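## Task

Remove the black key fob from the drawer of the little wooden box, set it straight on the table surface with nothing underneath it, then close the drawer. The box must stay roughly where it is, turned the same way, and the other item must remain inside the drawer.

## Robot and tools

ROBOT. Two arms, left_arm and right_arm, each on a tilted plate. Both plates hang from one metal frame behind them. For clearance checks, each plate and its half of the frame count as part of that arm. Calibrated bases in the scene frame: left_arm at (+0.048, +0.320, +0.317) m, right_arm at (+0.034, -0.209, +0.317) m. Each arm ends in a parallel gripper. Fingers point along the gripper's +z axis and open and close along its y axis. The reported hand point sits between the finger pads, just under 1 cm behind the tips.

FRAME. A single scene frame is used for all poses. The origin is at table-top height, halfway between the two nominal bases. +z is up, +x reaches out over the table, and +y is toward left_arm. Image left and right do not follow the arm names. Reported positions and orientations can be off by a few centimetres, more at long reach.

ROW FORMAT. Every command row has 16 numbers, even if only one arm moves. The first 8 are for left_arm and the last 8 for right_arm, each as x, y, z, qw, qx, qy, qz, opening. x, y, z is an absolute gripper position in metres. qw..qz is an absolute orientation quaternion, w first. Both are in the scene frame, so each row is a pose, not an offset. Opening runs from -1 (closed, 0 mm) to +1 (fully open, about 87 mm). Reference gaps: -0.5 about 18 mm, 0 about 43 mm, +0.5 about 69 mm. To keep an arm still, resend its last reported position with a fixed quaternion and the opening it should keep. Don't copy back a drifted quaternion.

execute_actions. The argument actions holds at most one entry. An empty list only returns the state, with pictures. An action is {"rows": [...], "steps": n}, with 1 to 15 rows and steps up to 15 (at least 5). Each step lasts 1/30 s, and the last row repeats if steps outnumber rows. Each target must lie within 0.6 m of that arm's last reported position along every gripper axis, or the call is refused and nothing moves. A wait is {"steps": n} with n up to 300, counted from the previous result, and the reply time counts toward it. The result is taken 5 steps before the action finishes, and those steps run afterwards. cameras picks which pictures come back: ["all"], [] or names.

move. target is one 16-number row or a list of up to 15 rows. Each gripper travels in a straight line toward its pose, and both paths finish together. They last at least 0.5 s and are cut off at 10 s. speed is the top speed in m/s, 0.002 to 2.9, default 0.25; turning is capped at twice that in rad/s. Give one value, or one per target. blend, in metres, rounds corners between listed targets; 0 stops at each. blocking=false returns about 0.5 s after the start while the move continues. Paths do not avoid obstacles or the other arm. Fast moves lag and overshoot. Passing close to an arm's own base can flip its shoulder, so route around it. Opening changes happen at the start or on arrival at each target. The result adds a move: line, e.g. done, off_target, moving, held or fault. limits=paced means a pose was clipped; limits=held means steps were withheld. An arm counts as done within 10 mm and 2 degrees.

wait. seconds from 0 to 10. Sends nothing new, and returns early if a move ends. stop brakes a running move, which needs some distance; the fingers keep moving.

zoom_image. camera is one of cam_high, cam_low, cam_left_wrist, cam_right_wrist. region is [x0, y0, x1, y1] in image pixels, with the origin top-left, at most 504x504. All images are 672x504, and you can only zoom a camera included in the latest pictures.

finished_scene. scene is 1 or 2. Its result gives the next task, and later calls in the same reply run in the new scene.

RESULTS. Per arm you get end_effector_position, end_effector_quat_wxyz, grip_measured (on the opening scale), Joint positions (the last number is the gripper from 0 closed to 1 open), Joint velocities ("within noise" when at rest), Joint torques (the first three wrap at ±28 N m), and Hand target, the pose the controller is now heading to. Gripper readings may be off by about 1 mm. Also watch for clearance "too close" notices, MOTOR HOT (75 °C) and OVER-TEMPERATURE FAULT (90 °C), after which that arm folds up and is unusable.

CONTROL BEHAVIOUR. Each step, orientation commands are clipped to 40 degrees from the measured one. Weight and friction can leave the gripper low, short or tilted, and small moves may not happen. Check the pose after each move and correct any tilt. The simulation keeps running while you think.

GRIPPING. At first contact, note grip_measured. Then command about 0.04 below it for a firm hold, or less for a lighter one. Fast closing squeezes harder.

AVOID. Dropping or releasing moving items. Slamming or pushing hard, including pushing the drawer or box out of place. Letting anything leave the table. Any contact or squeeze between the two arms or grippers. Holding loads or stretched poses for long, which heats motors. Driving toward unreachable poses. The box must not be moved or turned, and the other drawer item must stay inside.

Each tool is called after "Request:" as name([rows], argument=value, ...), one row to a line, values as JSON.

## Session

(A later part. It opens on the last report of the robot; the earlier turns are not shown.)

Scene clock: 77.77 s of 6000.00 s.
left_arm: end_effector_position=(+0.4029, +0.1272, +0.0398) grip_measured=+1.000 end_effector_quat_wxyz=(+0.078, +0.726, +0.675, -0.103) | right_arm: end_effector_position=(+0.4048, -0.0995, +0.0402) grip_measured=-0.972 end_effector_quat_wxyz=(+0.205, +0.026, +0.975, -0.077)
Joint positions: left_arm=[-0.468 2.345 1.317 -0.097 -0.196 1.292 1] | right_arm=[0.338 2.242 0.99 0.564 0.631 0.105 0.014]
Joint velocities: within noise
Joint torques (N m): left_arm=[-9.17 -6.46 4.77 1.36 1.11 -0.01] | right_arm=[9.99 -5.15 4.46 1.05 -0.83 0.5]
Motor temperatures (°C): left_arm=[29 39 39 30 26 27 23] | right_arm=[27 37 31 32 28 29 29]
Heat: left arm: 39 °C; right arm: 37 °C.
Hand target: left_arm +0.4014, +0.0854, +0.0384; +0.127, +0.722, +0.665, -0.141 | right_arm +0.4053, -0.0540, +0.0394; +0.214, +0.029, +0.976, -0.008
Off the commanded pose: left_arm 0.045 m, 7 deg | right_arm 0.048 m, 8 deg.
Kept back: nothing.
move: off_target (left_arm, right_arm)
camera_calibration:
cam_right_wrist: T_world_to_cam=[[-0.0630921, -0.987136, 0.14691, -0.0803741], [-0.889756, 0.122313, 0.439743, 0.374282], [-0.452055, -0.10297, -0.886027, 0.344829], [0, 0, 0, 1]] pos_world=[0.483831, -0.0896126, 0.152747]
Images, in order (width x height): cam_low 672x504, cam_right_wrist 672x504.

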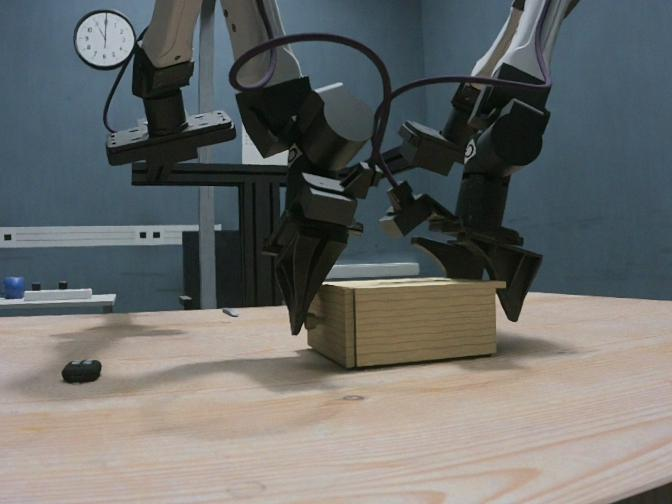

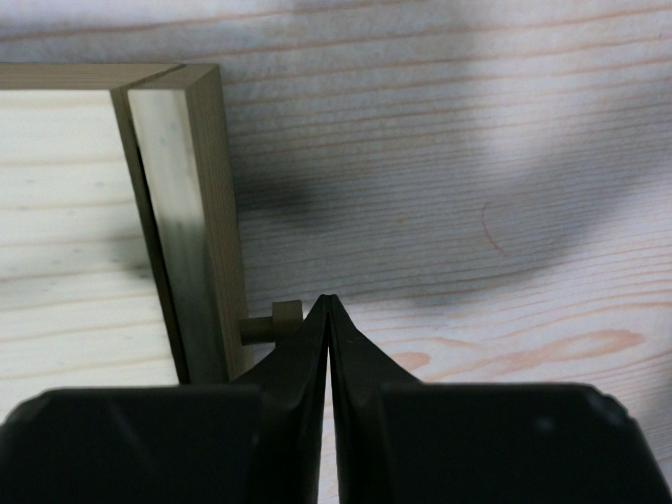

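Request:
move(target=[0.403, 0.081, 0.034, 0.1295, 0.7208, 0.6663, -0.1401, 1, 0.4090, -0.044, 0.033, 0.21634, 0.02982, 0.97584, -0.00661, -0.97], speed=0.03, cameras=["cam_low", "cam_right_wrist"])

Request:
zoom_image(camera="cam_low", region=[300, 270, 400, 380])

Request:
zoom_image(camera="cam_right_wrist", region=[90, 50, 250, 200])

Scene clock: 79.50 s of 6000.00 s.
left_arm: end_effector_position=(+0.4030, +0.1271, +0.0399) grip_measured=+1.000 end_effector_quat_wxyz=(+0.077, +0.726, +0.675, -0.102) | right_arm: end_effector_position=(+0.4045, -0.0995, +0.0409) grip_measured=-0.971 end_effector_quat_wxyz=(+0.204, +0.025, +0.975, -0.088)
Joint positions: left_arm=[-0.47 2.346 1.319 -0.099 -0.199 1.29 1] | right_arm=[0.347 2.247 1 0.55 0.657 0.107 0.015]
Joint velocities: within noise
Joint torques (N m): left_arm=[-9.47 -6.49 4.75 1.36 1.12 0] | right_arm=[5.15 -7.73 1.92 0.82 0 -0.09]
Motor temperatures (°C): left_arm=[29 39 39 31 26 27 23] | right_arm=[27 37 31 32 28 29 29]
Heat: left arm: 39 °C; right arm: 37 °C.
Hand target: left_arm +0.4011, +0.0840, +0.0390; +0.127, +0.722, +0.665, -0.141 | right_arm +0.4049, -0.0966, +0.0408; +0.205, +0.026, +0.975, -0.081
Off the commanded pose: left_arm 0.047 m, 8 deg | right_arm 0.056 m, 9 deg.
Kept back: nothing.
move: held (right_arm; a check stopped the path), off_target (left_arm; braked when a check withheld steps of right_arm); limits=held
pose unreachable (right arm): on one or more control steps of this call this arm could not follow its commanded pose, so it was not sent that pose on those steps. It may still have moved: this result reports where it is.
cause: moving toward the commanded pose would bring a part of the arm too close to another arm (this arm's wrist (the part past joint 4) and the left arm's wrist camera, at the place that arm is still heading or pushing toward).
camera_calibration:
cam_right_wrist: T_world_to_cam=[[-0.064193, -0.983806, 0.16735, -0.0804884], [-0.888295, 0.132751, 0.43967, 0.374226], [-0.454765, -0.120432, -0.882431, 0.344501], [0, 0, 0, 1]] pos_world=[0.483923, -0.0873746, 0.152933]
Images, in order (width x height): cam_low 672x504, cam_right_wrist 672x504.

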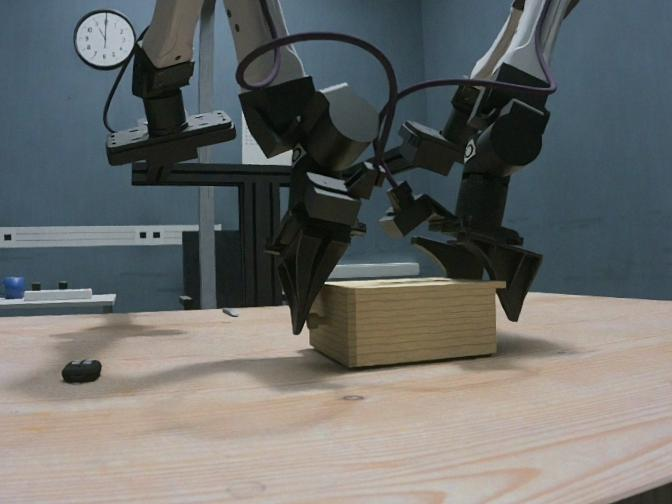

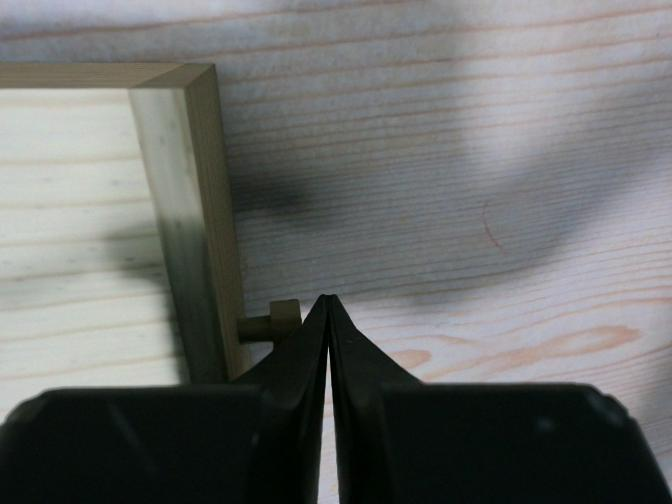

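Scaled by 4.582 from the camera's 672x504 image, which has a finer 960x720 frame.

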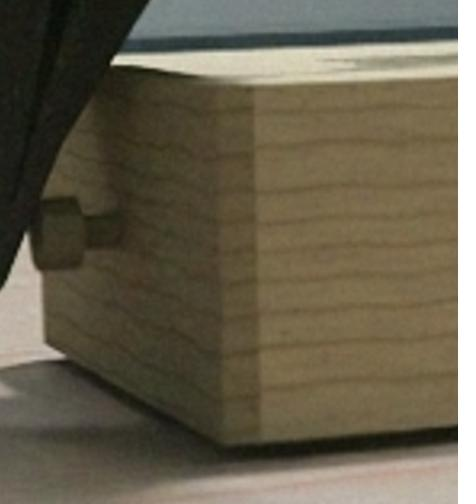

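Scaled by 3.150 from the camera's 672x504 image, which has a finer 960x720 frame.

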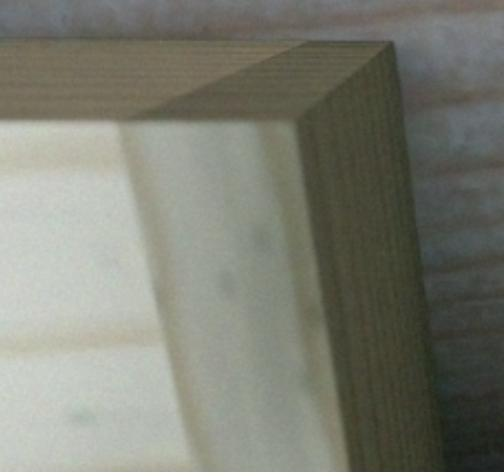

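Request:
move([
  [0.403, 0.160, 0.040, 0.1295, 0.7208, 0.6663, -0.1401, 1, 0.404, -0.145, 0.041, 0.21634, 0.02982, 0.97584, -0.00661, -0.97],
  [0.400, 0.190, 0.06, 0.1295, 0.7208, 0.6663, -0.1401, 1, 0.402, -0.20, 0.06, 0.21634, 0.02982, 0.97584, -0.00661, -0.97],
  [0.37, 0.22, 0.17, 0.1295, 0.7208, 0.6663, -0.1401, 1, 0.40, -0.22, 0.17, 0.21634, 0.02982, 0.97584, -0.00661, -0.97],
], speed=[0.1, 0.15, 0.25], blend=[0.01, 0.02, 0])

Request:
zoom_image(camera="cam_high", region=[255, 270, 415, 360])

Request:
zoom_image(camera="cam_low", region=[40, 260, 540, 400])

Scene clock: 82.30 s of 6000.00 s.
left_arm: end_effector_position=(+0.3724, +0.2203, +0.1663) grip_measured=+1.000 end_effector_quat_wxyz=(+0.130, +0.721, +0.666, -0.139) | right_arm: end_effector_position=(+0.3930, -0.2226, +0.1620) grip_measured=-0.970 end_effector_quat_wxyz=(+0.204, +0.030, +0.979, -0.011)
Joint positions: left_arm=[-0.358 1.662 0.827 -0.226 -0.029 1.408 1] | right_arm=[0.036 1.505 0.647 0.251 0.261 -0.059 0.015]
Joint velocities: within noise
Joint torques (N m): left_arm=[-3.75 -8.47 2.95 0.51 0.27 0.06] | right_arm=[3.1 -8.18 4.38 0.89 -0.07 -0.15]
Motor temperatures (°C): left_arm=[29 41 39 30 26 27 23] | right_arm=[27 37 31 32 28 29 29]
Heat: left arm: 41 °C; right arm: 37 °C.
Hand target: left_arm +0.3700, +0.2200, +0.1699; +0.129, +0.721, +0.666, -0.140 | right_arm +0.4000, -0.2200, +0.1698; +0.216, +0.030, +0.976, -0.007
Off the commanded pose: left_arm 0.004 m, 0 deg | right_arm 0.011 m, 2 deg.
Kept back: nothing.
move: off_target (right_arm)
camera_calibration:
cam_left_wrist: T_world_to_cam=[[-0.996986, 0.0760417, -0.0154039, 0.355112], [0.0610073, 0.891002, 0.449882, -0.269113], [0.0479346, 0.447586, -0.892955, 0.172964], [0, 0, 0, 1]] pos_world=[0.362168, 0.135361, 0.280988]
cam_right_wrist: T_world_to_cam=[[-0.0443559, -0.998887, 0.0160177, -0.209366], [-0.891152, 0.0468085, 0.451284, 0.307276], [-0.451532, 0.00574293, -0.892236, 0.459681], [0, 0, 0, 1]] pos_world=[0.472103, -0.226156, 0.274829]

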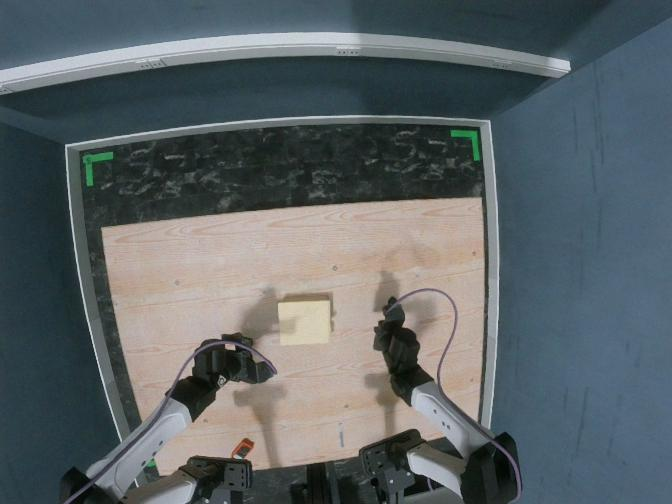

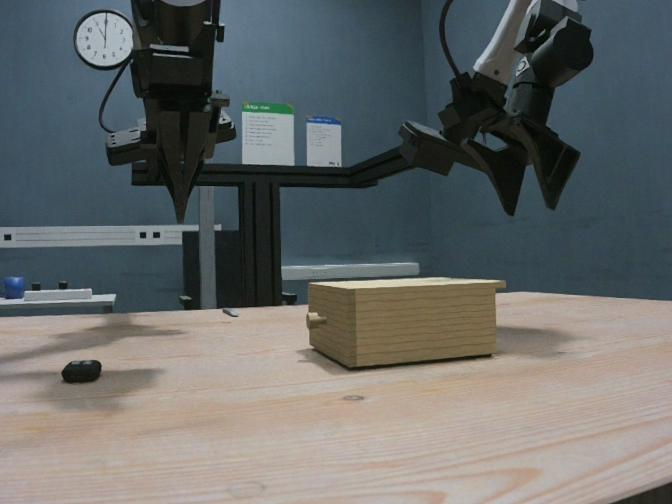

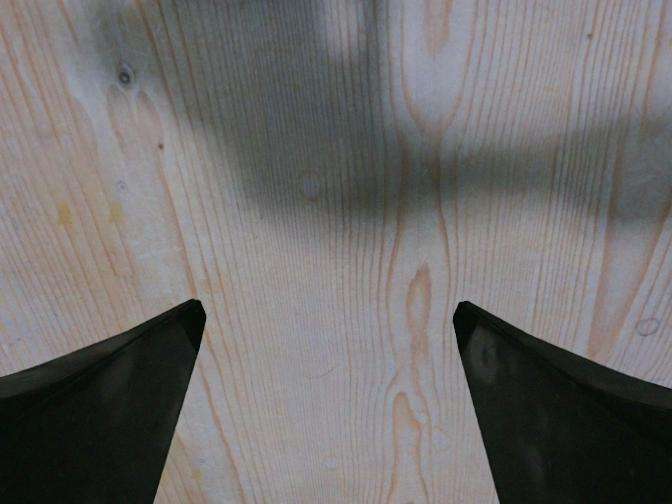

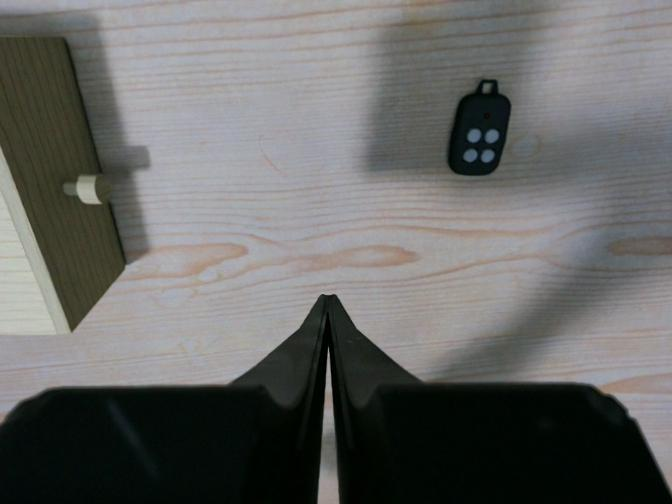

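Scaled by 3.150 from the camera's 672x504 image, which has a finer 960x720 frame.

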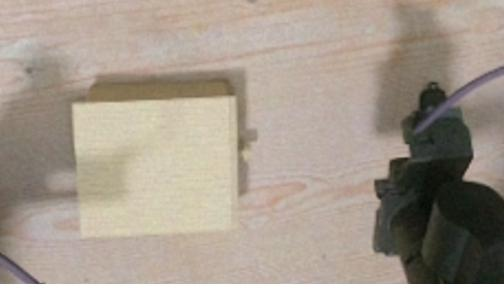

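Scaled by 1.008 from the camera's 672x504 image, which has a finer 960x720 frame.

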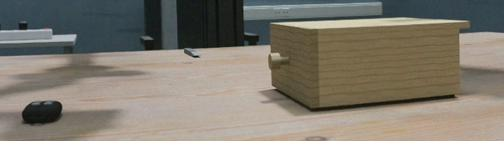

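Request:
finished_scene(scene=1)

The scene is finished: the task was done.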